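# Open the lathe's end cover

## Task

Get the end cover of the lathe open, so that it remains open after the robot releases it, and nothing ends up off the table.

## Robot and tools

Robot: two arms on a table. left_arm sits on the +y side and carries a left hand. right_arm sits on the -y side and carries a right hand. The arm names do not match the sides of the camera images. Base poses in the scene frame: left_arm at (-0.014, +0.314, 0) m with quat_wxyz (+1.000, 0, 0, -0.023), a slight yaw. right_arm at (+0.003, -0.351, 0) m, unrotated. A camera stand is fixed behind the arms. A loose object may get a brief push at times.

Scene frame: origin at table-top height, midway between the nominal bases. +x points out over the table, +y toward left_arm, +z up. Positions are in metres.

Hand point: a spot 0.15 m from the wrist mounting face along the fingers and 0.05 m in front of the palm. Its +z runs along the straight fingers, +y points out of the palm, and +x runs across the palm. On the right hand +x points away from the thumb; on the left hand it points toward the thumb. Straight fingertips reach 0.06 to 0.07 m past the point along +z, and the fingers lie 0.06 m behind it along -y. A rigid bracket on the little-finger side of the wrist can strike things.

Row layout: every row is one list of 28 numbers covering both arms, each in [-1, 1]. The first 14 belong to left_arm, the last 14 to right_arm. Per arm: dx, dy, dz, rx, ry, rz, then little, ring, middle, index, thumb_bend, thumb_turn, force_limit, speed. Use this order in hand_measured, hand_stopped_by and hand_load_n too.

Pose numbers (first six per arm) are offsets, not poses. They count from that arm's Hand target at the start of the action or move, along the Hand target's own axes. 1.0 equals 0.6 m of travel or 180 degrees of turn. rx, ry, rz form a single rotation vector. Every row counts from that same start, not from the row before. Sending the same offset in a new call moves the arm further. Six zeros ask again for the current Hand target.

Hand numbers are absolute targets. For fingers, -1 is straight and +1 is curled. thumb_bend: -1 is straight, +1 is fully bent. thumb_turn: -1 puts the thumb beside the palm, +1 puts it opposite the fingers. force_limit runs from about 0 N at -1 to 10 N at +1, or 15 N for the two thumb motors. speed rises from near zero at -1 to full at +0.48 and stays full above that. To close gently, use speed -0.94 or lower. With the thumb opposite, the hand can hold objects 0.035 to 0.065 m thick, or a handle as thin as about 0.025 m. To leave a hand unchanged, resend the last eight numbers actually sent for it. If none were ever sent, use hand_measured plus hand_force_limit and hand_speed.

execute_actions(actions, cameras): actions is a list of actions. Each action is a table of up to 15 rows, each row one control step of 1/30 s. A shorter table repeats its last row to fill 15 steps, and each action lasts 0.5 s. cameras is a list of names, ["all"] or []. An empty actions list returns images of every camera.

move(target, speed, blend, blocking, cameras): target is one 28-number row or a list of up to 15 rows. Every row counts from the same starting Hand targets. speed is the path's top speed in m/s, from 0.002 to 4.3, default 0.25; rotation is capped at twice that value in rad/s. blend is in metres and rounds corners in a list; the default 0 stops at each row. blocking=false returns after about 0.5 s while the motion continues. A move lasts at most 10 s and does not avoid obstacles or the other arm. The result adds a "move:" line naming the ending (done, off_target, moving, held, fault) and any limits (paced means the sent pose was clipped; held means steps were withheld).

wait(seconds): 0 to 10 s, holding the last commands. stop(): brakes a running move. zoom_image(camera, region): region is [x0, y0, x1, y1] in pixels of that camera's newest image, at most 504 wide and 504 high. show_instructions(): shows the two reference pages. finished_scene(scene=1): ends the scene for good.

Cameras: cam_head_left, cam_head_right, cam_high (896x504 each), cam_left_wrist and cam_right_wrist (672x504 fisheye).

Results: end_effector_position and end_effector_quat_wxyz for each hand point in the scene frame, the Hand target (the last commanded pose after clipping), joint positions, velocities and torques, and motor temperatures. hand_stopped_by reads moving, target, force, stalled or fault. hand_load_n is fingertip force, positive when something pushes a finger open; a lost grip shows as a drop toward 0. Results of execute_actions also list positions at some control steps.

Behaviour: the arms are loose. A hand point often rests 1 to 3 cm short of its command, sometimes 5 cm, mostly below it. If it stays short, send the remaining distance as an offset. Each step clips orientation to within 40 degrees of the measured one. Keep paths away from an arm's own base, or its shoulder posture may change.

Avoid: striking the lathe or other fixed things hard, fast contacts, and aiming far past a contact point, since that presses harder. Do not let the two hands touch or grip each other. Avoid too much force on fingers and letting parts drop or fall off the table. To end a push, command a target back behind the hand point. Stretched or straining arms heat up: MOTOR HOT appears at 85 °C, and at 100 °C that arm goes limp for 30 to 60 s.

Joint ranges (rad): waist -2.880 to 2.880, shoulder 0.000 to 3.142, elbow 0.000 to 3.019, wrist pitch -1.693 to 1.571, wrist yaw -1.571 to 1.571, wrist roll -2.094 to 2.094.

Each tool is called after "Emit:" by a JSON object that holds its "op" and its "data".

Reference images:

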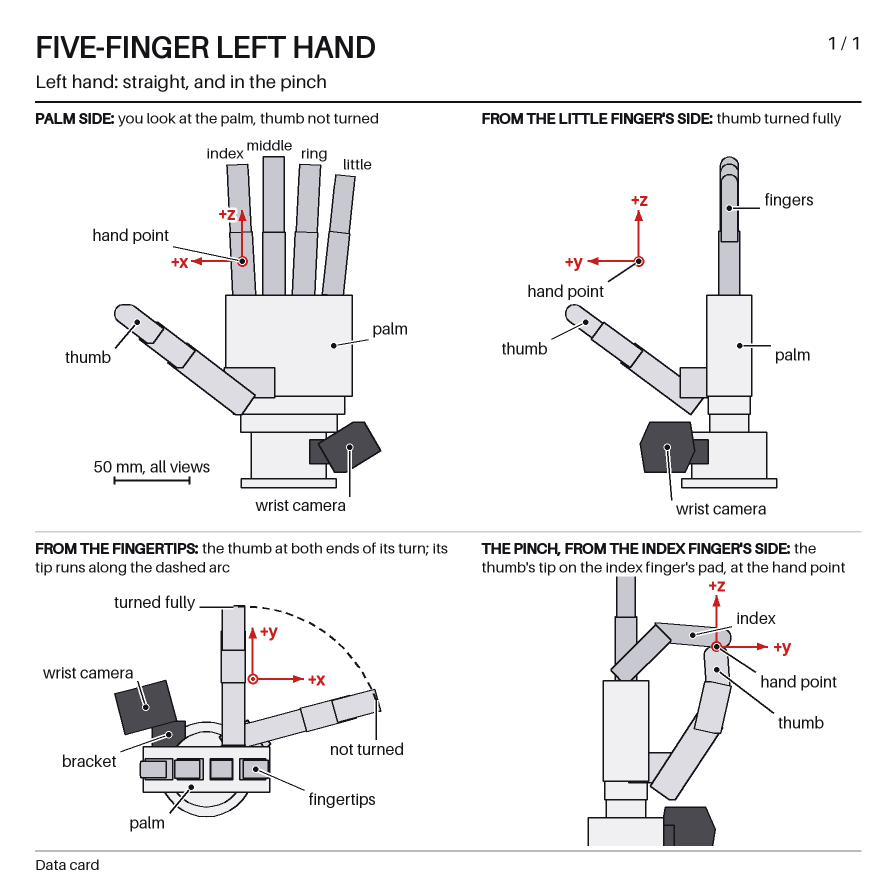

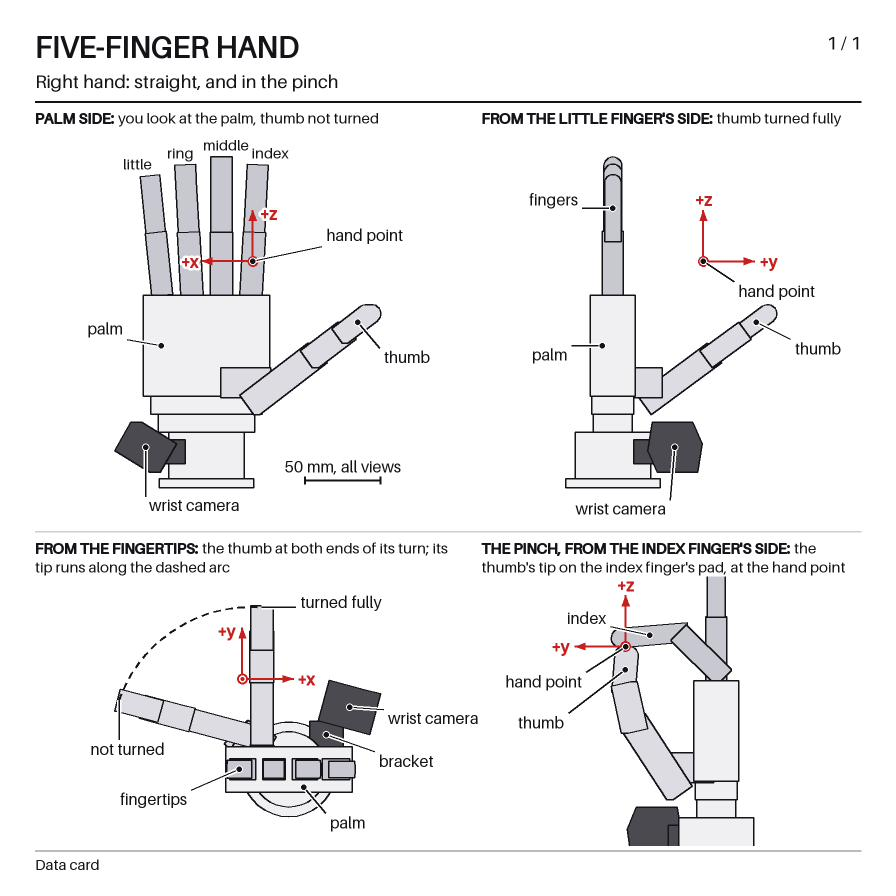

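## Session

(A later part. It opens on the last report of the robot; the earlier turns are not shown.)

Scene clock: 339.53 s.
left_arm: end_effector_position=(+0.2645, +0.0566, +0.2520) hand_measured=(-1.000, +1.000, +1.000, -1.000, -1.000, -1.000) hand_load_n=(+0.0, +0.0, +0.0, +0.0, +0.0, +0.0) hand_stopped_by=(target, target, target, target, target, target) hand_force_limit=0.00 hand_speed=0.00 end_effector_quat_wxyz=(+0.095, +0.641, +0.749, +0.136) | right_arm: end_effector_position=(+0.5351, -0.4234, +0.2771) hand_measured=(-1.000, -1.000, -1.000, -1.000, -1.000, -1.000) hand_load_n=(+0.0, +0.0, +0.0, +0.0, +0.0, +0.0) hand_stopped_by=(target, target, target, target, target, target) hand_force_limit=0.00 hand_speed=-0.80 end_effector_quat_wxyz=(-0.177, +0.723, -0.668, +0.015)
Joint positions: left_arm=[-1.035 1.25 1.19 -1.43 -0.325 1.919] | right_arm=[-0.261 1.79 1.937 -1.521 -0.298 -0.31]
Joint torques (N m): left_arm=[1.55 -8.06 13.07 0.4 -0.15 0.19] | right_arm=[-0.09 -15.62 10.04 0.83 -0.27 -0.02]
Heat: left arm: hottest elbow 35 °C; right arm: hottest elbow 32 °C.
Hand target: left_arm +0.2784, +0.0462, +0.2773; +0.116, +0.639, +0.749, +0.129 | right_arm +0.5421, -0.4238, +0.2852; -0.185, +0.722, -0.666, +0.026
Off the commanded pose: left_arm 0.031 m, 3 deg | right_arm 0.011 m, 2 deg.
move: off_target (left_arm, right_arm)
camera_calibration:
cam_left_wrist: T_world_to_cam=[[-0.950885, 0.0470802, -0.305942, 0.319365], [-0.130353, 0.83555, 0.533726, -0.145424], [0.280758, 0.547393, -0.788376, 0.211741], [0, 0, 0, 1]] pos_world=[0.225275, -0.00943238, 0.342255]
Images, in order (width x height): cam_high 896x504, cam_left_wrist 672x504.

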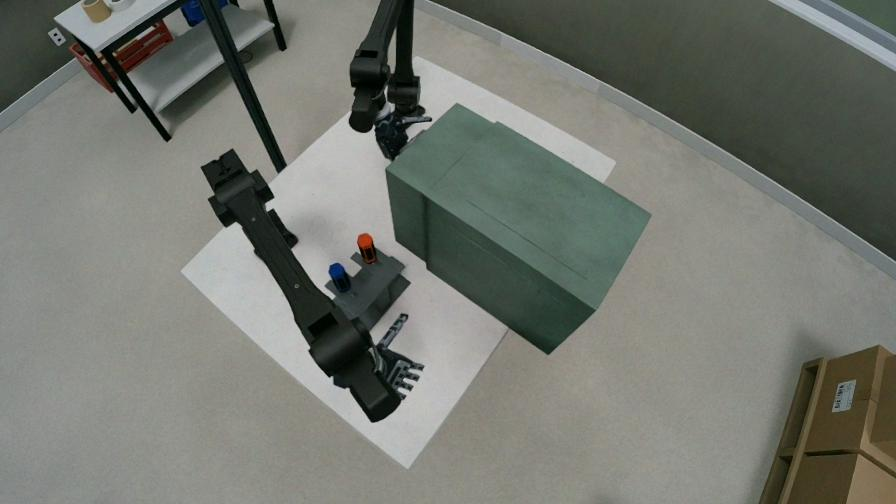

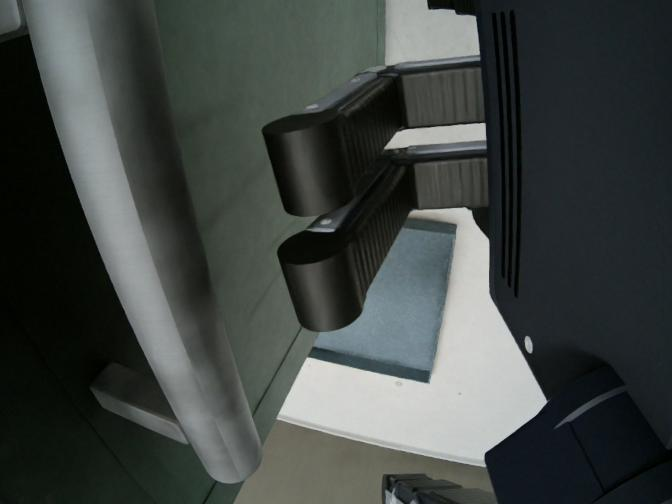

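Emit:
{"op": "move", "data": {"target": [0.0042,0.047,-0.0042,0,0,0,-1,1,1,-1,-1,-1,0,0, 0,0,0,0,0,0,-1,-1,-1,-1,-1,-1,0,-0.8], "speed": 0.06, "cameras": ["cam_left_wrist"]}}

Scene clock: 359.27 s.
left_arm: end_effector_position=(+0.2891, +0.0613, +0.2637) hand_measured=(-1.000, +1.000, +1.000, -1.000, -1.000, -1.000) hand_load_n=(+0.0, +0.0, +0.0, +0.0, +0.0, +0.0) hand_stopped_by=(target, target, target, target, target, target) hand_force_limit=0.00 hand_speed=0.00 end_effector_quat_wxyz=(+0.095, +0.641, +0.749, +0.135) | right_arm: end_effector_position=(+0.5351, -0.4234, +0.2771) hand_measured=(-1.000, -1.000, -1.000, -1.000, -1.000, -1.000) hand_load_n=(+0.0, +0.0, +0.0, +0.0, +0.0, -0.5) hand_stopped_by=(target, target, target, target, target, target) hand_force_limit=0.00 hand_speed=-0.80 end_effector_quat_wxyz=(-0.177, +0.723, -0.668, +0.015)
Joint positions: left_arm=[-0.967 1.265 1.234 -1.436 -0.315 1.99] | right_arm=[-0.261 1.79 1.937 -1.521 -0.298 -0.31]
Joint torques (N m): left_arm=[1.55 -8.12 13.22 0.51 -0.11 0.2] | right_arm=[-0.09 -15.62 10.06 0.83 -0.27 -0.02]
Heat: left arm: hottest elbow 35 °C; right arm: hottest elbow 32 °C.
Hand target: left_arm +0.3033, +0.0528, +0.2893; +0.116, +0.639, +0.749, +0.129 | right_arm +0.5421, -0.4238, +0.2852; -0.185, +0.722, -0.666, +0.026
Off the commanded pose: left_arm 0.031 m, 3 deg | right_arm 0.011 m, 2 deg.
move: off_target (left_arm, right_arm)
camera_calibration:
cam_left_wrist: T_world_to_cam=[[-0.951549, 0.0464331, -0.30397, 0.345855], [-0.129183, 0.836702, 0.532205, -0.15244], [0.279044, 0.545687, -0.790165, 0.212609], [0, 0, 0, 1]] pos_world=[0.250078, -0.00452967, 0.354255]
Images, in order (width x height): cam_left_wrist 672x504.

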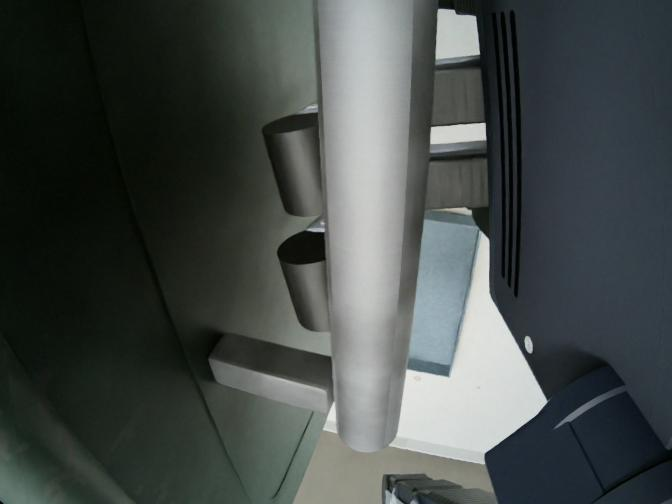

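Emit:
{"op": "move", "data": {"target": [0,0.0267,0,0,0,0,-1,1,1,-1,-1,-1,0,0, 0,0,0,0,0,0,-1,-1,-1,-1,-1,-1,0,-0.8], "speed": 0.05, "cameras": ["cam_left_wrist"]}}

Scene clock: 371.47 s.
left_arm: end_effector_position=(+0.2992, +0.0635, +0.2681) hand_measured=(-1.000, +1.000, +1.000, -1.000, -1.000, -1.000) hand_load_n=(+0.0, -1.5, +0.0, +0.0, +0.0, +0.0) hand_stopped_by=(target, target, target, target, target, target) hand_force_limit=0.00 hand_speed=0.00 end_effector_quat_wxyz=(+0.092, +0.644, +0.748, +0.133) | right_arm: end_effector_position=(+0.5351, -0.4234, +0.2771) hand_measured=(-1.000, -1.000, -1.000, -1.000, -1.000, -1.000) hand_load_n=(+0.0, +0.0, +0.0, +0.0, +0.0, +0.0) hand_stopped_by=(target, target, target, target, target, target) hand_force_limit=0.00 hand_speed=-0.80 end_effector_quat_wxyz=(-0.177, +0.723, -0.668, +0.015)
Joint positions: left_arm=[-0.938 1.274 1.256 -1.444 -0.306 2.025] | right_arm=[-0.261 1.79 1.937 -1.521 -0.298 -0.31]
Joint torques (N m): left_arm=[2.08 -8.12 13.63 0.72 -0.24 0.22] | right_arm=[-0.09 -15.62 10.03 0.83 -0.27 -0.02]
Heat: left arm: hottest elbow 35 °C; right arm: hottest elbow 32 °C.
Hand target: left_arm +0.3181, +0.0552, +0.2948; +0.116, +0.639, +0.749, +0.129 | right_arm +0.5421, -0.4238, +0.2852; -0.185, +0.722, -0.666, +0.026
Off the commanded pose: left_arm 0.034 m, 3 deg | right_arm 0.011 m, 2 deg.
move: off_target (left_arm, right_arm)
camera_calibration:
cam_left_wrist: T_world_to_cam=[[-0.95369, 0.0521379, -0.296239, 0.354828], [-0.120475, 0.836205, 0.53502, -0.158523], [0.275611, 0.545933, -0.791199, 0.21338], [0, 0, 0, 1]] pos_world=[0.260488, -0.00243336, 0.358753]
Images, in order (width x height): cam_left_wrist 672x504.

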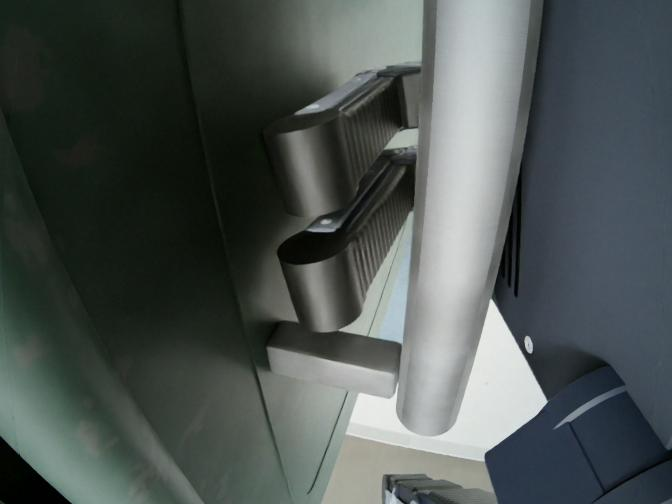

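Emit:
{"op": "move", "data": {"target": [0,-0.005,-0.0567,0,0,0,-1,1,1,-1,-1,-1,0,0, 0,0,0,0,0,0,-1,-1,-1,-1,-1,-1,0,-0.8], "speed": 0.05, "cameras": ["cam_left_wrist"]}}

Scene clock: 382.13 s.
left_arm: end_effector_position=(+0.2960, +0.0661, +0.2941) hand_measured=(-1.000, +1.000, +1.000, -1.000, -1.000, -1.000) hand_load_n=(+0.0, +0.0, +0.0, +0.0, -0.5, +0.0) hand_stopped_by=(target, target, target, target, target, target) hand_force_limit=0.00 hand_speed=0.00 end_effector_quat_wxyz=(+0.081, +0.650, +0.743, +0.136) | right_arm: end_effector_position=(+0.5351, -0.4234, +0.2771) hand_measured=(-1.000, -1.000, -1.000, -1.000, -1.000, -1.000) hand_load_n=(+0.0, +0.0, +0.0, +0.0, +0.0, +0.0) hand_stopped_by=(target, target, target, target, target, target) hand_force_limit=0.00 hand_speed=-0.80 end_effector_quat_wxyz=(-0.177, +0.723, -0.668, +0.015)
Joint positions: left_arm=[-0.941 1.276 1.326 -1.535 -0.306 2.034] | right_arm=[-0.261 1.79 1.937 -1.521 -0.298 -0.31]
Joint torques (N m): left_arm=[-0.67 -8.94 13.89 0.68 -0.31 -0.11] | right_arm=[-0.09 -15.62 10.04 0.81 -0.27 -0.02]
Motor temperatures (°C): left_arm=[20 23 36 21 21 20] | right_arm=[25 26 32 19 20 20]
Heat: left arm: hottest elbow 36 °C; right arm: hottest elbow 32 °C.
Hand target: left_arm +0.3038, +0.0532, +0.3258; +0.116, +0.639, +0.749, +0.129 | right_arm +0.5421, -0.4238, +0.2852; -0.185, +0.722, -0.666, +0.026
Off the commanded pose: left_arm 0.035 m, 4 deg | right_arm 0.011 m, 2 deg.
move: off_target (left_arm, right_arm)
camera_calibration:
cam_left_wrist: T_world_to_cam=[[-0.956648, 0.06942, -0.282853, 0.355185], [-0.103755, 0.82623, 0.553696, -0.184838], [0.272139, 0.55904, -0.783208, 0.231153], [0, 0, 0, 1]] pos_world=[0.257703, -0.00116165, 0.38385]
Images, in order (width x height): cam_left_wrist 672x504.

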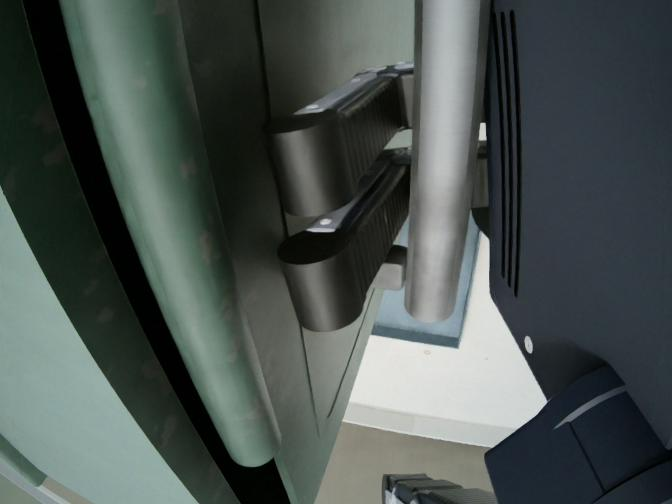

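Emit:
{"op": "move", "data": {"target": [-0.0006,-0.061,-0.0294,0,0,0,-1,1,1,-1,-1,-1,0,0, 0,0,0,0,0,0,-1,-1,-1,-1,-1,-1,0,-0.8], "speed": 0.05, "cameras": ["cam_left_wrist","cam_high","cam_head_left"]}}

Scene clock: 396.87 s.
left_arm: end_effector_position=(+0.2922, +0.0660, +0.2987) hand_measured=(-1.000, +1.000, +1.000, -1.000, -1.000, -1.000) hand_load_n=(+0.0, +0.0, +7.5, +0.0, +0.0, +0.0) hand_stopped_by=(target, target, target, target, target, target) hand_force_limit=0.00 hand_speed=0.00 end_effector_quat_wxyz=(+0.091, +0.635, +0.752, +0.154) | right_arm: end_effector_position=(+0.5351, -0.4234, +0.2771) hand_measured=(-1.000, -1.000, -1.000, -1.000, -1.000, -1.000) hand_load_n=(+0.0, +0.0, +0.0, +0.0, +0.0, +0.0) hand_stopped_by=(target, target, target, target, target, target) hand_force_limit=0.00 hand_speed=-0.80 end_effector_quat_wxyz=(-0.177, +0.723, -0.668, +0.015)
Joint positions: left_arm=[-0.969 1.277 1.326 -1.539 -0.351 1.973] | right_arm=[-0.261 1.79 1.937 -1.521 -0.298 -0.31]
Joint torques (N m): left_arm=[-4.72 -11.69 12.53 -0.99 0.55 -0.45] | right_arm=[-0.09 -15.62 10.04 0.83 -0.27 -0.02]
Heat: left arm: hottest elbow 40 °C; right arm: hottest elbow 32 °C.
Hand target: left_arm +0.2639, +0.0466, +0.3298; +0.116, +0.639, +0.749, +0.129 | right_arm +0.5421, -0.4238, +0.2852; -0.185, +0.722, -0.666, +0.026
Off the commanded pose: left_arm 0.046 m, 4 deg | right_arm 0.011 m, 2 deg.
move: off_target (left_arm, right_arm)
camera_calibration:
cam_left_wrist: T_world_to_cam=[[-0.946257, 0.0399354, -0.320941, 0.36318], [-0.154255, 0.816473, 0.556397, -0.173108], [0.28426, 0.576001, -0.766433, 0.226218], [0, 0, 0, 1]] pos_world=[0.252654, -0.00346767, 0.386256]
Images, in order (width x height): cam_head_left 896x504, cam_high 896x504, cam_left_wrist 672x504.

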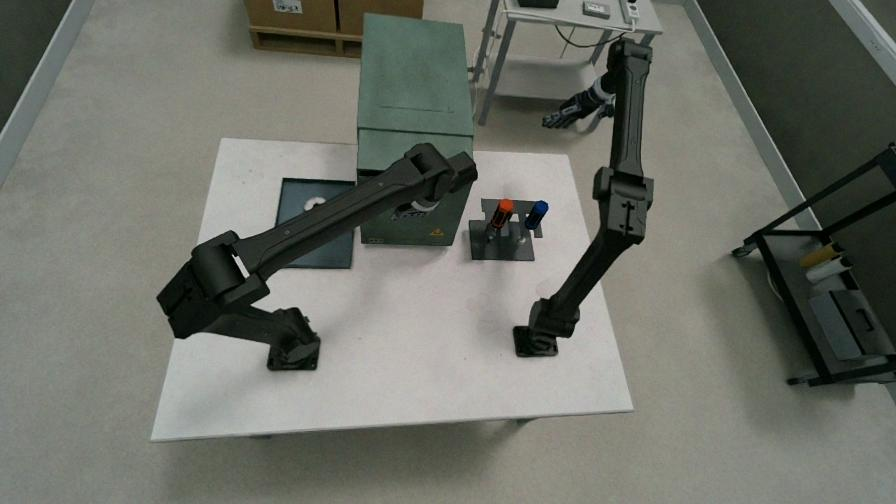

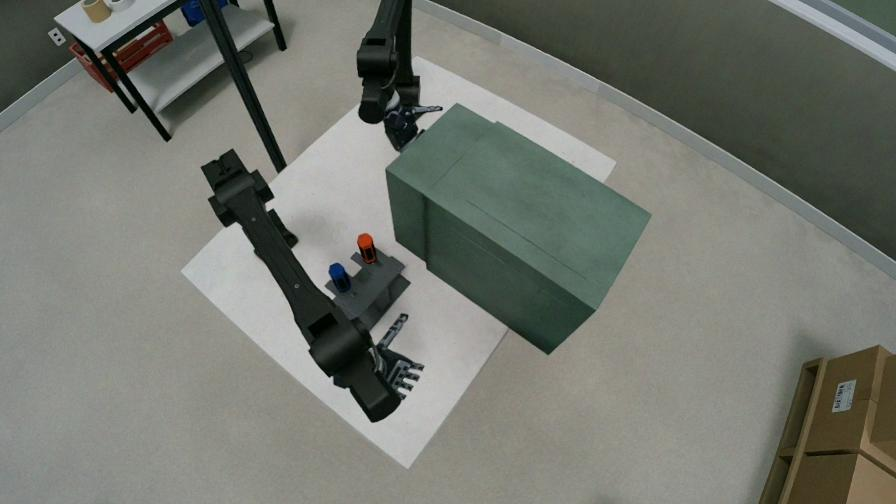

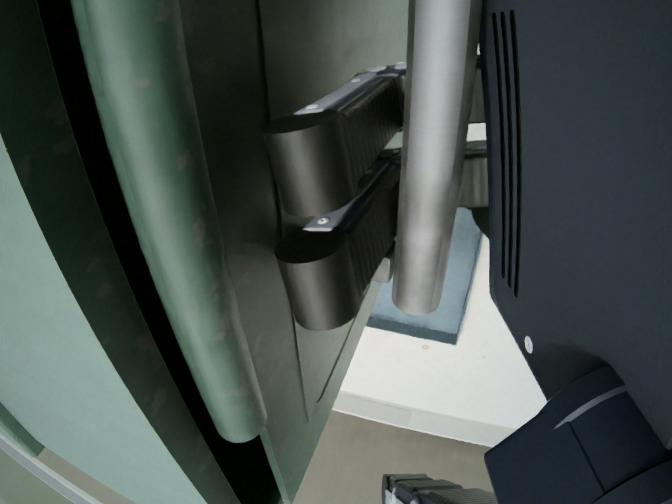

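Emit:
{"op": "move", "data": {"target": [-0.002,-0.0318,-0.0117,0.0003,-0.0114,0.0313,-1,1,1,-1,-1,-1,0,0, 0,0,0,0,0,0,-1,-1,-1,-1,-1,-1,0,-0.8], "speed": 0.05, "cameras": ["cam_left_wrist"]}}

Scene clock: 406.20 s.
left_arm: end_effector_position=(+0.2480, +0.0495, +0.2941) hand_measured=(-1.000, +1.000, +1.000, -1.000, -1.000, -1.000) hand_load_n=(+0.0, +0.0, +2.5, +0.0, +0.0, +0.0) hand_stopped_by=(target, target, target, target, target, target) hand_force_limit=0.00 hand_speed=0.00 end_effector_quat_wxyz=(+0.074, +0.678, +0.719, +0.135) | right_arm: end_effector_position=(+0.5351, -0.4234, +0.2771) hand_measured=(-1.000, -1.000, -1.000, -1.000, -1.000, -1.000) hand_load_n=(+0.0, +0.0, +0.5, +0.0, +0.0, +0.0) hand_stopped_by=(target, target, target, target, target, target) hand_force_limit=0.00 hand_speed=-0.80 end_effector_quat_wxyz=(-0.177, +0.723, -0.668, +0.015)
Joint positions: left_arm=[-1.078 1.248 1.305 -1.585 -0.306 1.965] | right_arm=[-0.261 1.79 1.937 -1.521 -0.298 -0.31]
Joint torques (N m): left_arm=[-0.91 -12.63 11.18 0.79 -0.61 -0.05] | right_arm=[-0.09 -15.62 10.04 0.83 -0.27 -0.02]
Heat: left arm: hottest elbow 40 °C; right arm: hottest elbow 32 °C.
Hand target: left_arm +0.2440, +0.0422, +0.3299; +0.123, +0.677, +0.715, +0.123 | right_arm +0.5421, -0.4238, +0.2852; -0.185, +0.722, -0.666, +0.026
Off the commanded pose: left_arm 0.037 m, 6 deg | right_arm 0.011 m, 2 deg.
move: off_target (left_arm, right_arm)
camera_calibration:
cam_left_wrist: T_world_to_cam=[[-0.953379, 0.142134, -0.266208, 0.301107], [-0.036773, 0.820847, 0.569963, -0.19728], [0.299527, 0.55318, -0.777352, 0.245379], [0, 0, 0, 1]] pos_world=[0.206316, -0.0165995, 0.383345]
Images, in order (width x height): cam_left_wrist 672x504.

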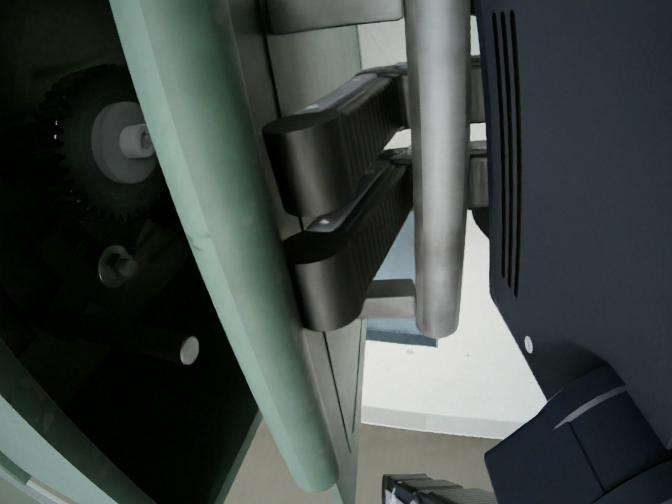

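Emit:
{"op": "move", "data": {"target": [-0.0051,-0.091,-0.0048,0,0,0,-1,1,1,-1,-1,-1,0,0, 0,0,0,0,0,0,-1,-1,-1,-1,-1,-1,0,-0.8], "speed": 0.06, "cameras": ["cam_left_wrist","cam_head_right"]}}

Scene clock: 416.43 s.
left_arm: end_effector_position=(+0.2032, +0.0450, +0.2792) hand_measured=(-1.000, +1.000, +1.000, -1.000, -1.000, -1.000) hand_load_n=(+0.0, -0.5, -8.0, +0.0, +0.0, +0.0) hand_stopped_by=(target, target, target, target, target, target) hand_force_limit=0.00 hand_speed=0.00 end_effector_quat_wxyz=(+0.074, +0.675, +0.719, +0.148) | right_arm: end_effector_position=(+0.5351, -0.4234, +0.2771) hand_measured=(-1.000, -1.000, -1.000, -1.000, -1.000, -1.000) hand_load_n=(+0.0, +0.0, +0.0, +0.0, +0.0, +0.0) hand_stopped_by=(target, target, target, target, target, target) hand_force_limit=0.00 hand_speed=-0.80 end_effector_quat_wxyz=(-0.177, +0.723, -0.668, +0.015)
Joint positions: left_arm=[-1.214 1.231 1.244 -1.597 -0.332 1.816] | right_arm=[-0.261 1.79 1.937 -1.521 -0.298 -0.31]
Joint torques (N m): left_arm=[-2.08 -12.98 10.95 0.66 -0.26 -0.13] | right_arm=[-0.03 -15.62 10.04 0.83 -0.27 -0.02]
Heat: left arm: hottest elbow 40 °C; right arm: hottest elbow 32 °C.
Hand target: left_arm +0.1920, +0.0363, +0.3139; +0.123, +0.677, +0.715, +0.123 | right_arm +0.5421, -0.4238, +0.2852; -0.185, +0.722, -0.666, +0.026
Off the commanded pose: left_arm 0.038 m, 6 deg | right_arm 0.011 m, 2 deg.
move: off_target (left_arm, right_arm)
camera_calibration:
cam_left_wrist: T_world_to_cam=[[-0.949004, 0.142246, -0.28135, 0.258452], [-0.051684, 0.810155, 0.583933, -0.187068], [0.310999, 0.568696, -0.761489, 0.242153], [0, 0, 0, 1]] pos_world=[0.160294, -0.0229211, 0.366347]
Images, in order (width x height): cam_head_right 896x504, cam_left_wrist 672x504.

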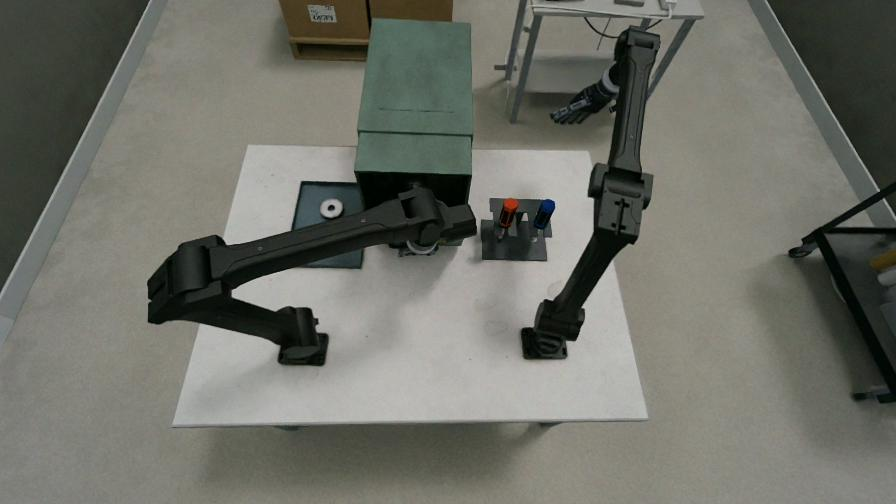

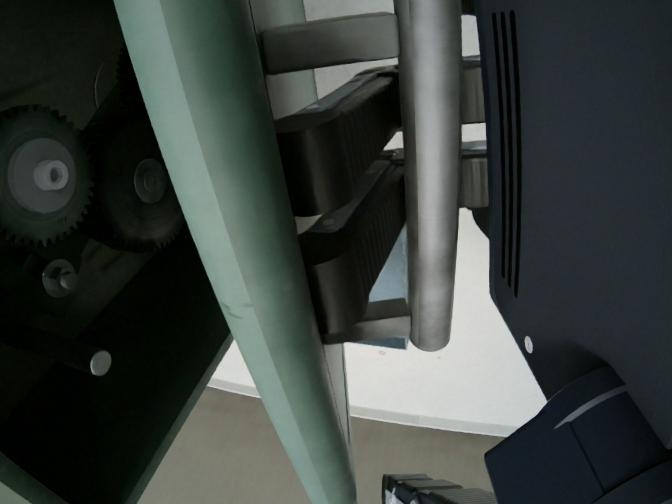

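Emit:
{"op": "move", "data": {"target": [-0.01,0,-0.0117,-0.0556,0,0,-1,1,1,-1,-1,-1,0,0, 0,0,0,0,0,0,-1,-1,-1,-1,-1,-1,0,-0.8], "speed": 0.06, "cameras": ["cam_left_wrist","cam_head_right","cam_high"]}}

Scene clock: 450.70 s.
left_arm: end_effector_position=(+0.1924, +0.0446, +0.2795) hand_measured=(-1.000, +1.000, +1.000, -1.000, -1.000, -1.000) hand_load_n=(+0.0, +0.0, +4.0, +0.0, +0.0, +0.0) hand_stopped_by=(target, target, target, target, target, target) hand_force_limit=0.00 hand_speed=0.00 end_effector_quat_wxyz=(+0.112, +0.669, +0.705, +0.210) | right_arm: end_effector_position=(+0.5351, -0.4234, +0.2771) hand_measured=(-1.000, -1.000, -1.000, -1.000, -1.000, -1.000) hand_load_n=(+0.0, +0.0, +0.0, +0.0, +0.0, -0.5) hand_stopped_by=(target, target, target, target, target, target) hand_force_limit=0.00 hand_speed=-0.80 end_effector_quat_wxyz=(-0.177, +0.723, -0.668, +0.015)
Joint positions: left_arm=[-1.313 1.231 1.191 -1.588 -0.476 1.716] | right_arm=[-0.261 1.79 1.937 -1.521 -0.298 -0.31]
Joint torques (N m): left_arm=[-1.73 -12.92 11.47 1.81 -1.62 -0.07] | right_arm=[-0.09 -15.62 10.04 0.83 -0.27 -0.02]
Heat: left arm: hottest elbow 40 °C; right arm: hottest elbow 32 °C.
Hand target: left_arm +0.1899, +0.0302, +0.3206; +0.181, +0.664, +0.701, +0.185 | right_arm +0.5421, -0.4238, +0.2852; -0.185, +0.722, -0.666, +0.026
Off the commanded pose: left_arm 0.044 m, 8 deg | right_arm 0.011 m, 2 deg.
move: off_target (left_arm, right_arm)
camera_calibration:
cam_left_wrist: T_world_to_cam=[[-0.898593, 0.167111, -0.405715, 0.272276], [-0.126625, 0.786537, 0.604422, -0.177755], [0.420115, 0.594503, -0.685616, 0.202665], [0, 0, 0, 1]] pos_world=[0.137015, -0.0261742, 0.356856]
Images, in order (width x height): cam_head_right 896x504, cam_high 896x504, cam_left_wrist 672x504.

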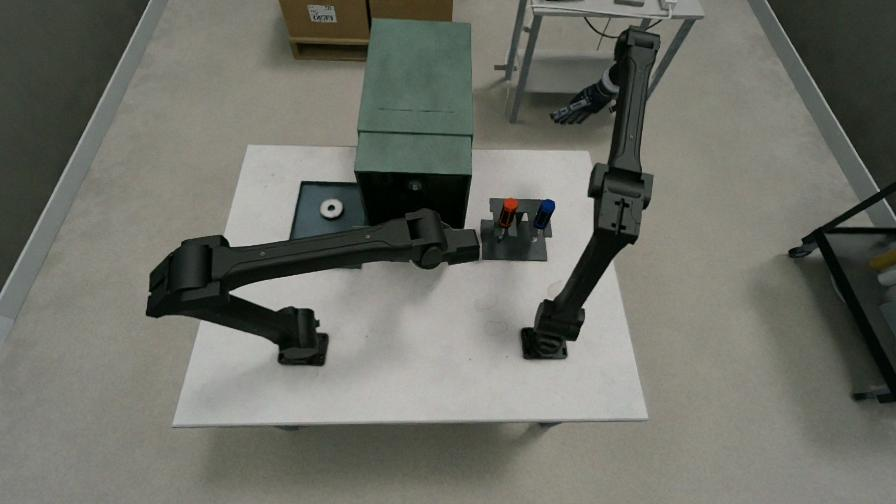

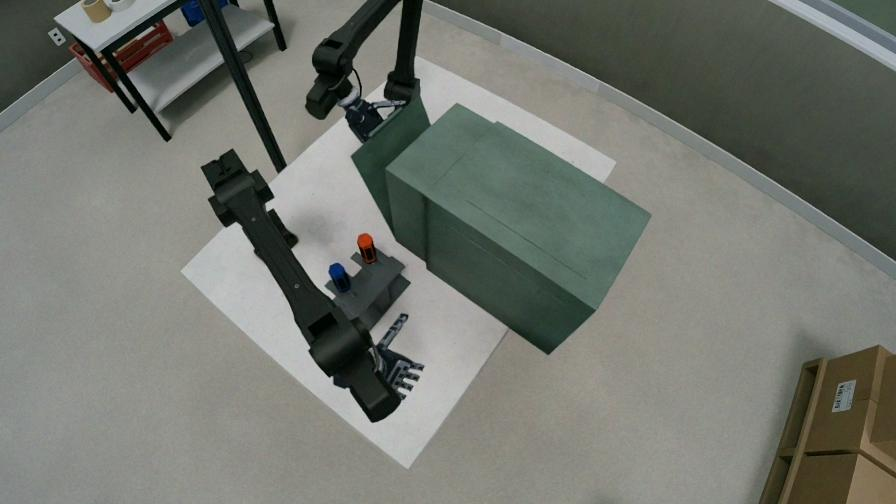

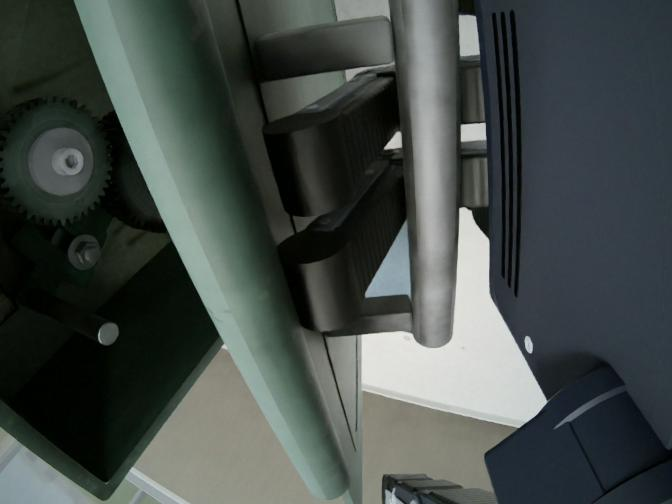

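Emit:
{"op": "move", "data": {"target": [0,0.015,0,0,0,0,-1,1,1,-1,-1,-1,0,0, 0,0,0,0,0,0,-1,-1,-1,-1,-1,-1,0,-0.8], "speed": 0.06, "cameras": ["cam_left_wrist"]}}

Scene clock: 454.03 s.
left_arm: end_effector_position=(+0.1924, +0.0446, +0.2795) hand_measured=(-1.000, +1.000, +1.000, -1.000, -1.000, -1.000) hand_load_n=(+0.0, +0.0, +4.0, +0.0, +0.0, +0.0) hand_stopped_by=(target, target, target, target, target, target) hand_force_limit=0.00 hand_speed=0.00 end_effector_quat_wxyz=(+0.112, +0.669, +0.705, +0.210) | right_arm: end_effector_position=(+0.5351, -0.4234, +0.2771) hand_measured=(-1.000, -1.000, -1.000, -1.000, -1.000, -1.000) hand_load_n=(+0.5, +0.0, +0.0, +0.0, +0.0, +0.0) hand_stopped_by=(target, target, target, target, target, target) hand_force_limit=0.00 hand_speed=-0.80 end_effector_quat_wxyz=(-0.177, +0.723, -0.668, +0.015)
Joint positions: left_arm=[-1.313 1.231 1.191 -1.588 -0.476 1.716] | right_arm=[-0.261 1.79 1.937 -1.521 -0.298 -0.31]
Joint torques (N m): left_arm=[0.09 -13.04 12.41 1.83 -1.69 0.13] | right_arm=[-0.09 -15.62 10.06 0.83 -0.27 -0.02]
Heat: left arm: hottest elbow 40 °C; right arm: hottest elbow 32 °C.
Hand target: left_arm +0.1977, +0.0307, +0.3251; +0.181, +0.664, +0.701, +0.185 | right_arm +0.5421, -0.4238, +0.2852; -0.185, +0.722, -0.666, +0.026
Off the commanded pose: left_arm 0.048 m, 8 deg | right_arm 0.011 m, 2 deg.
move: off_target (left_arm, right_arm)
camera_calibration:
cam_left_wrist: T_world_to_cam=[[-0.898593, 0.167111, -0.405715, 0.272276], [-0.126625, 0.786537, 0.604422, -0.177755], [0.420115, 0.594503, -0.685616, 0.202665], [0, 0, 0, 1]] pos_world=[0.137015, -0.0261742, 0.356856]
Images, in order (width x height): cam_left_wrist 672x504.

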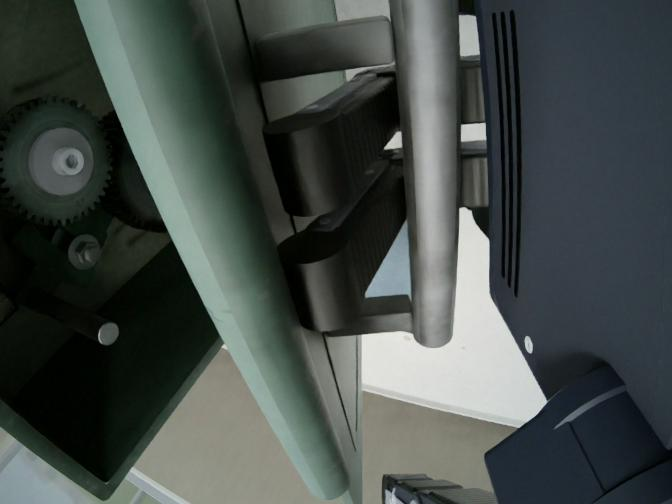

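Emit:
{"op": "move", "data": {"target": [0,0.02,0,0,0,0,-1,1,1,-1,-1,-1,0,0, 0,0,0,0,0,0,-1,-1,-1,-1,-1,-1,0,-0.8], "speed": 0.06, "cameras": ["cam_left_wrist"]}}

Scene clock: 458.57 s.
left_arm: end_effector_position=(+0.1944, +0.0441, +0.2802) hand_measured=(-1.000, +1.000, +1.000, -1.000, -1.000, -1.000) hand_load_n=(+0.0, +0.0, +2.0, +0.0, +0.0, +0.0) hand_stopped_by=(target, target, target, target, target, target) hand_force_limit=0.00 hand_speed=0.00 end_effector_quat_wxyz=(+0.112, +0.673, +0.700, +0.212) | right_arm: end_effector_position=(+0.5351, -0.4234, +0.2771) hand_measured=(-1.000, -1.000, -1.000, -1.000, -1.000, -1.000) hand_load_n=(+0.0, +0.0, +0.0, +0.0, +0.0, +0.0) hand_stopped_by=(target, target, target, target, target, target) hand_force_limit=0.00 hand_speed=-0.80 end_effector_quat_wxyz=(-0.177, +0.723, -0.668, +0.015)
Joint positions: left_arm=[-1.309 1.231 1.191 -1.587 -0.481 1.732] | right_arm=[-0.261 1.79 1.937 -1.521 -0.298 -0.31]
Joint torques (N m): left_arm=[1.55 -13.1 13.57 1.66 -1.53 0.33] | right_arm=[-0.09 -15.56 10.04 0.83 -0.27 -0.02]
Heat: left arm: hottest elbow 40 °C; right arm: hottest elbow 32 °C.
Hand target: left_arm +0.2081, +0.0312, +0.3311; +0.181, +0.664, +0.701, +0.185 | right_arm +0.5421, -0.4238, +0.2852; -0.185, +0.722, -0.666, +0.026
Off the commanded pose: left_arm 0.054 m, 9 deg | right_arm 0.011 m, 2 deg.
move: off_target (left_arm, right_arm)
camera_calibration:
cam_left_wrist: T_world_to_cam=[[-0.895653, 0.179309, -0.407007, 0.27364], [-0.119767, 0.784084, 0.60899, -0.180088], [0.428325, 0.594189, -0.680792, 0.199634], [0, 0, 0, 1]] pos_world=[0.13801, -0.0264821, 0.356955]
Images, in order (width x height): cam_left_wrist 672x504.

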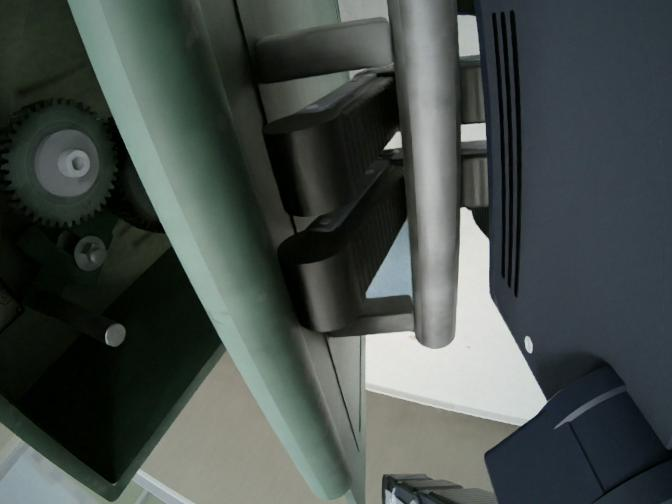

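Emit:
{"op": "move", "data": {"target": [0,-0.01,0.045,0,0,0,-1,1,1,-1,-1,-1,0,0, 0,0,0,0,0,0,-1,-1,-1,-1,-1,-1,0,-0.8], "speed": 0.06, "cameras": ["cam_left_wrist"]}}

Scene clock: 466.63 s.
left_arm: end_effector_position=(+0.2017, +0.0396, +0.2812) hand_measured=(-1.000, +1.000, +1.000, -1.000, -1.000, -1.000) hand_load_n=(+0.0, +0.5, -2.5, +0.0, -0.5, +0.0) hand_stopped_by=(target, target, target, target, target, target) hand_force_limit=0.00 hand_speed=0.00 end_effector_quat_wxyz=(+0.136, +0.671, +0.701, +0.199) | right_arm: end_effector_position=(+0.5351, -0.4234, +0.2771) hand_measured=(-1.000, -1.000, -1.000, -1.000, -1.000, -1.000) hand_load_n=(+0.0, +0.0, +0.0, +0.0, +0.0, +0.0) hand_stopped_by=(target, target, target, target, target, target) hand_force_limit=0.00 hand_speed=-0.80 end_effector_quat_wxyz=(-0.177, +0.723, -0.668, +0.015)
Joint positions: left_arm=[-1.294 1.21 1.178 -1.527 -0.487 1.759] | right_arm=[-0.261 1.79 1.937 -1.521 -0.298 -0.31]
Joint torques (N m): left_arm=[2.08 -10.34 9.58 2.81 -1.16 0.36] | right_arm=[-0.09 -15.62 10.04 0.81 -0.27 -0.02]
Heat: left arm: hottest elbow 40 °C; right arm: hottest elbow 32 °C.
Hand target: left_arm +0.2164, +0.0315, +0.3047; +0.181, +0.664, +0.701, +0.185 | right_arm +0.5421, -0.4238, +0.2852; -0.185, +0.722, -0.666, +0.026
Off the commanded pose: left_arm 0.029 m, 5 deg | right_arm 0.011 m, 2 deg.
move: off_target (left_arm, right_arm)
camera_calibration:
cam_left_wrist: T_world_to_cam=[[-0.886728, 0.165713, -0.43157, 0.287087], [-0.12262, 0.815798, 0.565189, -0.164597], [0.445733, 0.554088, -0.703071, 0.204156], [0, 0, 0, 1]] pos_world=[0.143386, -0.0264165, 0.360462]
Images, in order (width x height): cam_left_wrist 672x504.

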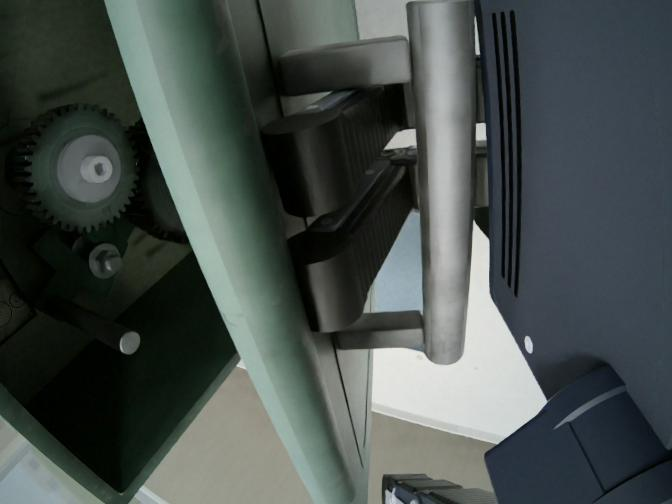

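Emit:
{"op": "move", "data": {"target": [0,-0.03,0,0,0,0,-1,1,1,-1,-1,-1,0,0, 0,0,0,0,0,0,-1,-1,-1,-1,-1,-1,0,-0.8], "speed": 0.06, "cameras": ["cam_left_wrist"]}}

Scene clock: 470.87 s.
left_arm: end_effector_position=(+0.1969, +0.0399, +0.2790) hand_measured=(-1.000, +1.000, +1.000, -1.000, -1.000, -1.000) hand_load_n=(+0.0, +1.0, -4.5, +0.0, -0.5, +0.5) hand_stopped_by=(target, target, target, target, target, target) hand_force_limit=0.00 hand_speed=0.00 end_effector_quat_wxyz=(+0.141, +0.673, +0.698, +0.199) | right_arm: end_effector_position=(+0.5351, -0.4234, +0.2771) hand_measured=(-1.000, -1.000, -1.000, -1.000, -1.000, -1.000) hand_load_n=(+0.0, +0.0, +0.0, +0.0, +0.0, +0.0) hand_stopped_by=(target, target, target, target, target, target) hand_force_limit=0.00 hand_speed=-0.80 end_effector_quat_wxyz=(-0.177, +0.723, -0.668, +0.015)
Joint positions: left_arm=[-1.311 1.2 1.162 -1.519 -0.493 1.75] | right_arm=[-0.261 1.79 1.937 -1.521 -0.298 -0.31]
Joint torques (N m): left_arm=[-0.21 -9.64 9.03 2.45 -1.02 -0.01] | right_arm=[-0.09 -15.62 10.04 0.83 -0.27 -0.02]
Heat: left arm: hottest elbow 39 °C; right arm: hottest elbow 32 °C.
Hand target: left_arm +0.2008, +0.0306, +0.2957; +0.181, +0.664, +0.701, +0.185 | right_arm +0.5421, -0.4238, +0.2852; -0.185, +0.722, -0.666, +0.026
Off the commanded pose: left_arm 0.020 m, 5 deg | right_arm 0.011 m, 2 deg.
move: off_target (left_arm, right_arm)
camera_calibration:
cam_left_wrist: T_world_to_cam=[[-0.882177, 0.171397, -0.43862, 0.282714], [-0.119608, 0.81932, 0.560722, -0.163649], [0.455476, 0.547118, -0.702284, 0.202763], [0, 0, 0, 1]] pos_world=[0.137476, -0.0253108, 0.358163]
Images, in order (width x height): cam_left_wrist 672x504.

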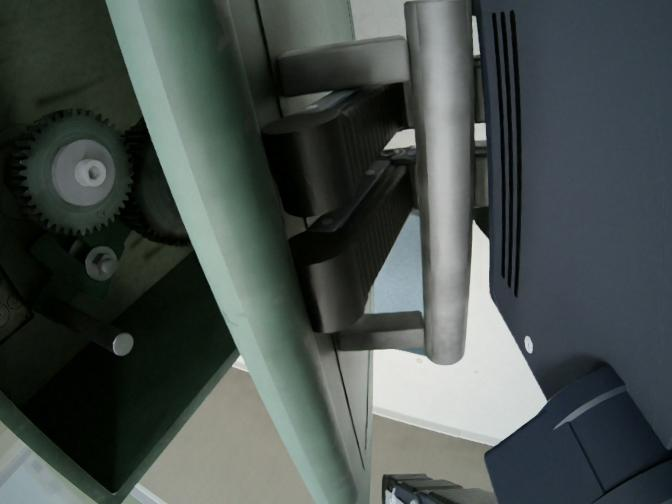

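Emit:
{"op": "move", "data": {"target": [0,-0.0275,0.0175,0.1111,0,0,-1,1,1,-1,-1,-1,0,0, 0,0,0,0,0,0,-1,-1,-1,-1,-1,-1,0,-0.8], "speed": 0.08, "cameras": ["cam_left_wrist"]}}

Scene clock: 521.97 s.
left_arm: end_effector_position=(+0.1986, +0.0383, +0.2707) hand_measured=(-1.000, +1.000, +1.000, -1.000, -1.000, -1.000) hand_load_n=(+0.0, -6.0, -29.0, +0.0, -0.5, +0.0) hand_stopped_by=(target, target, target, target, target, target) hand_force_limit=0.00 hand_speed=0.00 end_effector_quat_wxyz=(+0.074, +0.695, +0.709, +0.095) | right_arm: end_effector_position=(+0.5351, -0.4234, +0.2771) hand_measured=(-1.000, -1.000, -1.000, -1.000, -1.000, -1.000) hand_load_n=(+0.0, +0.0, +0.0, +0.0, +0.0, +0.0) hand_stopped_by=(target, target, target, target, target, target) hand_force_limit=0.00 hand_speed=-0.80 end_effector_quat_wxyz=(-0.177, +0.723, -0.668, +0.015)
Joint positions: left_arm=[-1.188 1.197 1.224 -1.547 -0.237 1.893] | right_arm=[-0.261 1.79 1.937 -1.521 -0.298 -0.31]
Joint torques (N m): left_arm=[1.49 -5.83 11.79 -0.09 2.23 -0.15] | right_arm=[-0.09 -15.62 10.04 0.83 -0.26 -0.02]
Heat: left arm: hottest elbow 35 °C; right arm: hottest elbow 33 °C.
Hand target: left_arm +0.1918, +0.0299, +0.2783; +0.063, +0.685, +0.723, +0.060 | right_arm +0.5421, -0.4238, +0.2852; -0.185, +0.722, -0.666, +0.026
Off the commanded pose: left_arm 0.013 m, 5 deg | right_arm 0.011 m, 2 deg.
move: off_target (left_arm, right_arm)
camera_calibration:
cam_left_wrist: T_world_to_cam=[[-0.96017, 0.171703, -0.220435, 0.237238], [0.031129, 0.849735, 0.526291, -0.179233], [0.277677, 0.498467, -0.821235, 0.266441], [0, 0, 0, 1]] pos_world=[0.159383, -0.0212455, 0.365435]
Images, in order (width x height): cam_left_wrist 672x504.

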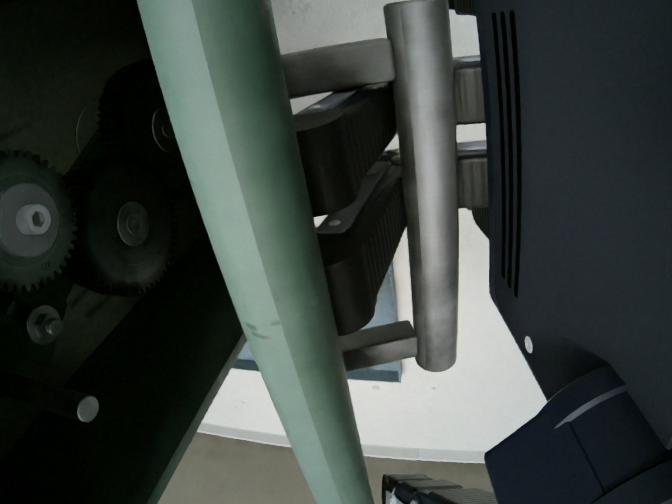

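Emit:
{"op": "move", "data": {"target": [0,0.0,0.018,-0.0667,0,0,-1,1,1,-1,-1,-1,0,0, 0,0,0,0,0,0,-1,-1,-1,-1,-1,-1,0,-0.8], "speed": 0.1, "cameras": ["cam_left_wrist"]}}

Scene clock: 534.83 s.
left_arm: end_effector_position=(+0.1858, +0.0393, +0.2623) hand_measured=(-1.000, +1.000, +1.000, -1.000, -1.000, -1.000) hand_load_n=(+0.0, -0.5, -5.5, +0.0, -0.5, +0.0) hand_stopped_by=(target, target, target, target, target, target) hand_force_limit=0.00 hand_speed=0.00 end_effector_quat_wxyz=(+0.108, +0.684, +0.708, +0.139) | right_arm: end_effector_position=(+0.5351, -0.4234, +0.2771) hand_measured=(-1.000, -1.000, -1.000, -1.000, -1.000, -1.000) hand_load_n=(+0.0, +0.0, +0.0, +0.0, +0.0, +0.0) hand_stopped_by=(target, target, target, target, target, target) hand_force_limit=0.00 hand_speed=-0.80 end_effector_quat_wxyz=(-0.177, +0.723, -0.668, +0.015)
Joint positions: left_arm=[-1.28 1.185 1.158 -1.507 -0.352 1.785] | right_arm=[-0.261 1.79 1.937 -1.521 -0.298 -0.31]
Joint torques (N m): left_arm=[0.73 -7.06 8.23 2.55 -0.94 -0.06] | right_arm=[-0.03 -15.62 10.04 0.83 -0.27 -0.02]
Motor temperatures (°C): left_arm=[20 23 35 21 27 20] | right_arm=[25 26 33 19 20 20]
Heat: left arm: hottest elbow 35 °C; right arm: hottest elbow 33 °C.
Hand target: left_arm +0.1937, +0.0299, +0.2677; +0.135, +0.675, +0.713, +0.136 | right_arm +0.5421, -0.4238, +0.2852; -0.185, +0.722, -0.666, +0.026
Off the commanded pose: left_arm 0.013 m, 3 deg | right_arm 0.011 m, 2 deg.
move: off_target (left_arm, right_arm)
camera_calibration:
cam_left_wrist: T_world_to_cam=[[-0.93266, 0.160868, -0.322904, 0.245133], [-0.0411868, 0.84174, 0.538309, -0.164745], [0.358398, 0.515359, -0.778432, 0.235756], [0, 0, 0, 1]] pos_world=[0.137346, -0.0222607, 0.351358]
Images, in order (width x height): cam_left_wrist 672x504.

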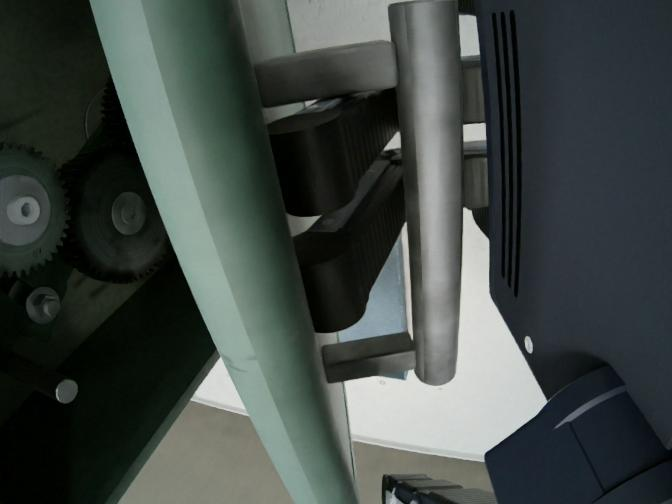

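Emit:
{"op": "move", "data": {"target": [0,0.0,0.035,0,0,0,-1,1,1,-1,-1,-1,0,0, 0,0,0,0,0,0,-1,-1,-1,-1,-1,-1,0,-0.8], "speed": 0.08, "cameras": ["cam_left_wrist"]}}

Scene clock: 538.13 s.
left_arm: end_effector_position=(+0.1861, +0.0390, +0.2432) hand_measured=(-1.000, +1.000, +1.000, -1.000, -1.000, -1.000) hand_load_n=(+0.0, -0.5, -6.0, +0.0, +0.0, +0.0) hand_stopped_by=(target, target, target, target, target, target) hand_force_limit=0.00 hand_speed=0.00 end_effector_quat_wxyz=(+0.111, +0.683, +0.709, +0.138) | right_arm: end_effector_position=(+0.5351, -0.4234, +0.2771) hand_measured=(-1.000, -1.000, -1.000, -1.000, -1.000, -1.000) hand_load_n=(+0.0, +0.0, +0.0, +0.0, +0.0, +0.0) hand_stopped_by=(target, target, target, target, target, target) hand_force_limit=0.00 hand_speed=-0.80 end_effector_quat_wxyz=(-0.177, +0.723, -0.668, +0.015)
Joint positions: left_arm=[-1.28 1.185 1.107 -1.45 -0.354 1.785] | right_arm=[-0.261 1.79 1.937 -1.521 -0.298 -0.31]
Joint torques (N m): left_arm=[2.32 -7 8.32 2.81 -0.81 0.18] | right_arm=[-0.09 -15.56 10.04 0.83 -0.27 -0.02]
Heat: left arm: hottest elbow 35 °C; right arm: hottest elbow 33 °C.
Hand target: left_arm +0.2016, +0.0302, +0.2482; +0.135, +0.675, +0.713, +0.136 | right_arm +0.5421, -0.4238, +0.2852; -0.185, +0.722, -0.666, +0.026
Off the commanded pose: left_arm 0.018 m, 3 deg | right_arm 0.011 m, 2 deg.
move: off_target (left_arm, right_arm)
camera_calibration:
cam_left_wrist: T_world_to_cam=[[-0.931727, 0.158957, -0.326523, 0.240087], [-0.0428249, 0.844753, 0.53344, -0.152778], [0.360626, 0.511004, -0.780272, 0.221034], [0, 0, 0, 1]] pos_world=[0.137442, -0.0220536, 0.332359]
Images, in order (width x height): cam_left_wrist 672x504.

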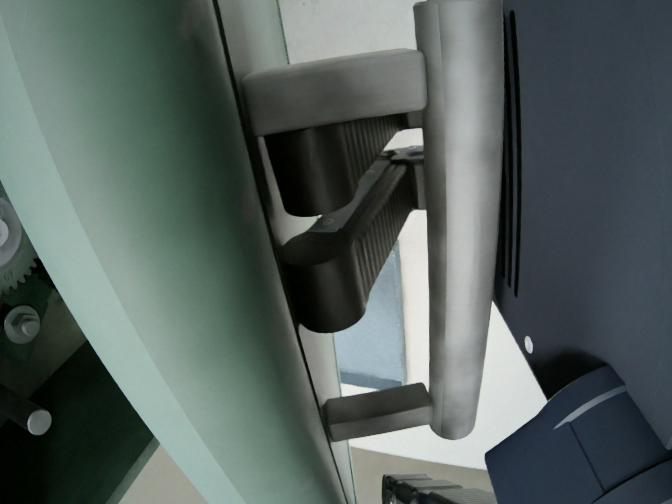

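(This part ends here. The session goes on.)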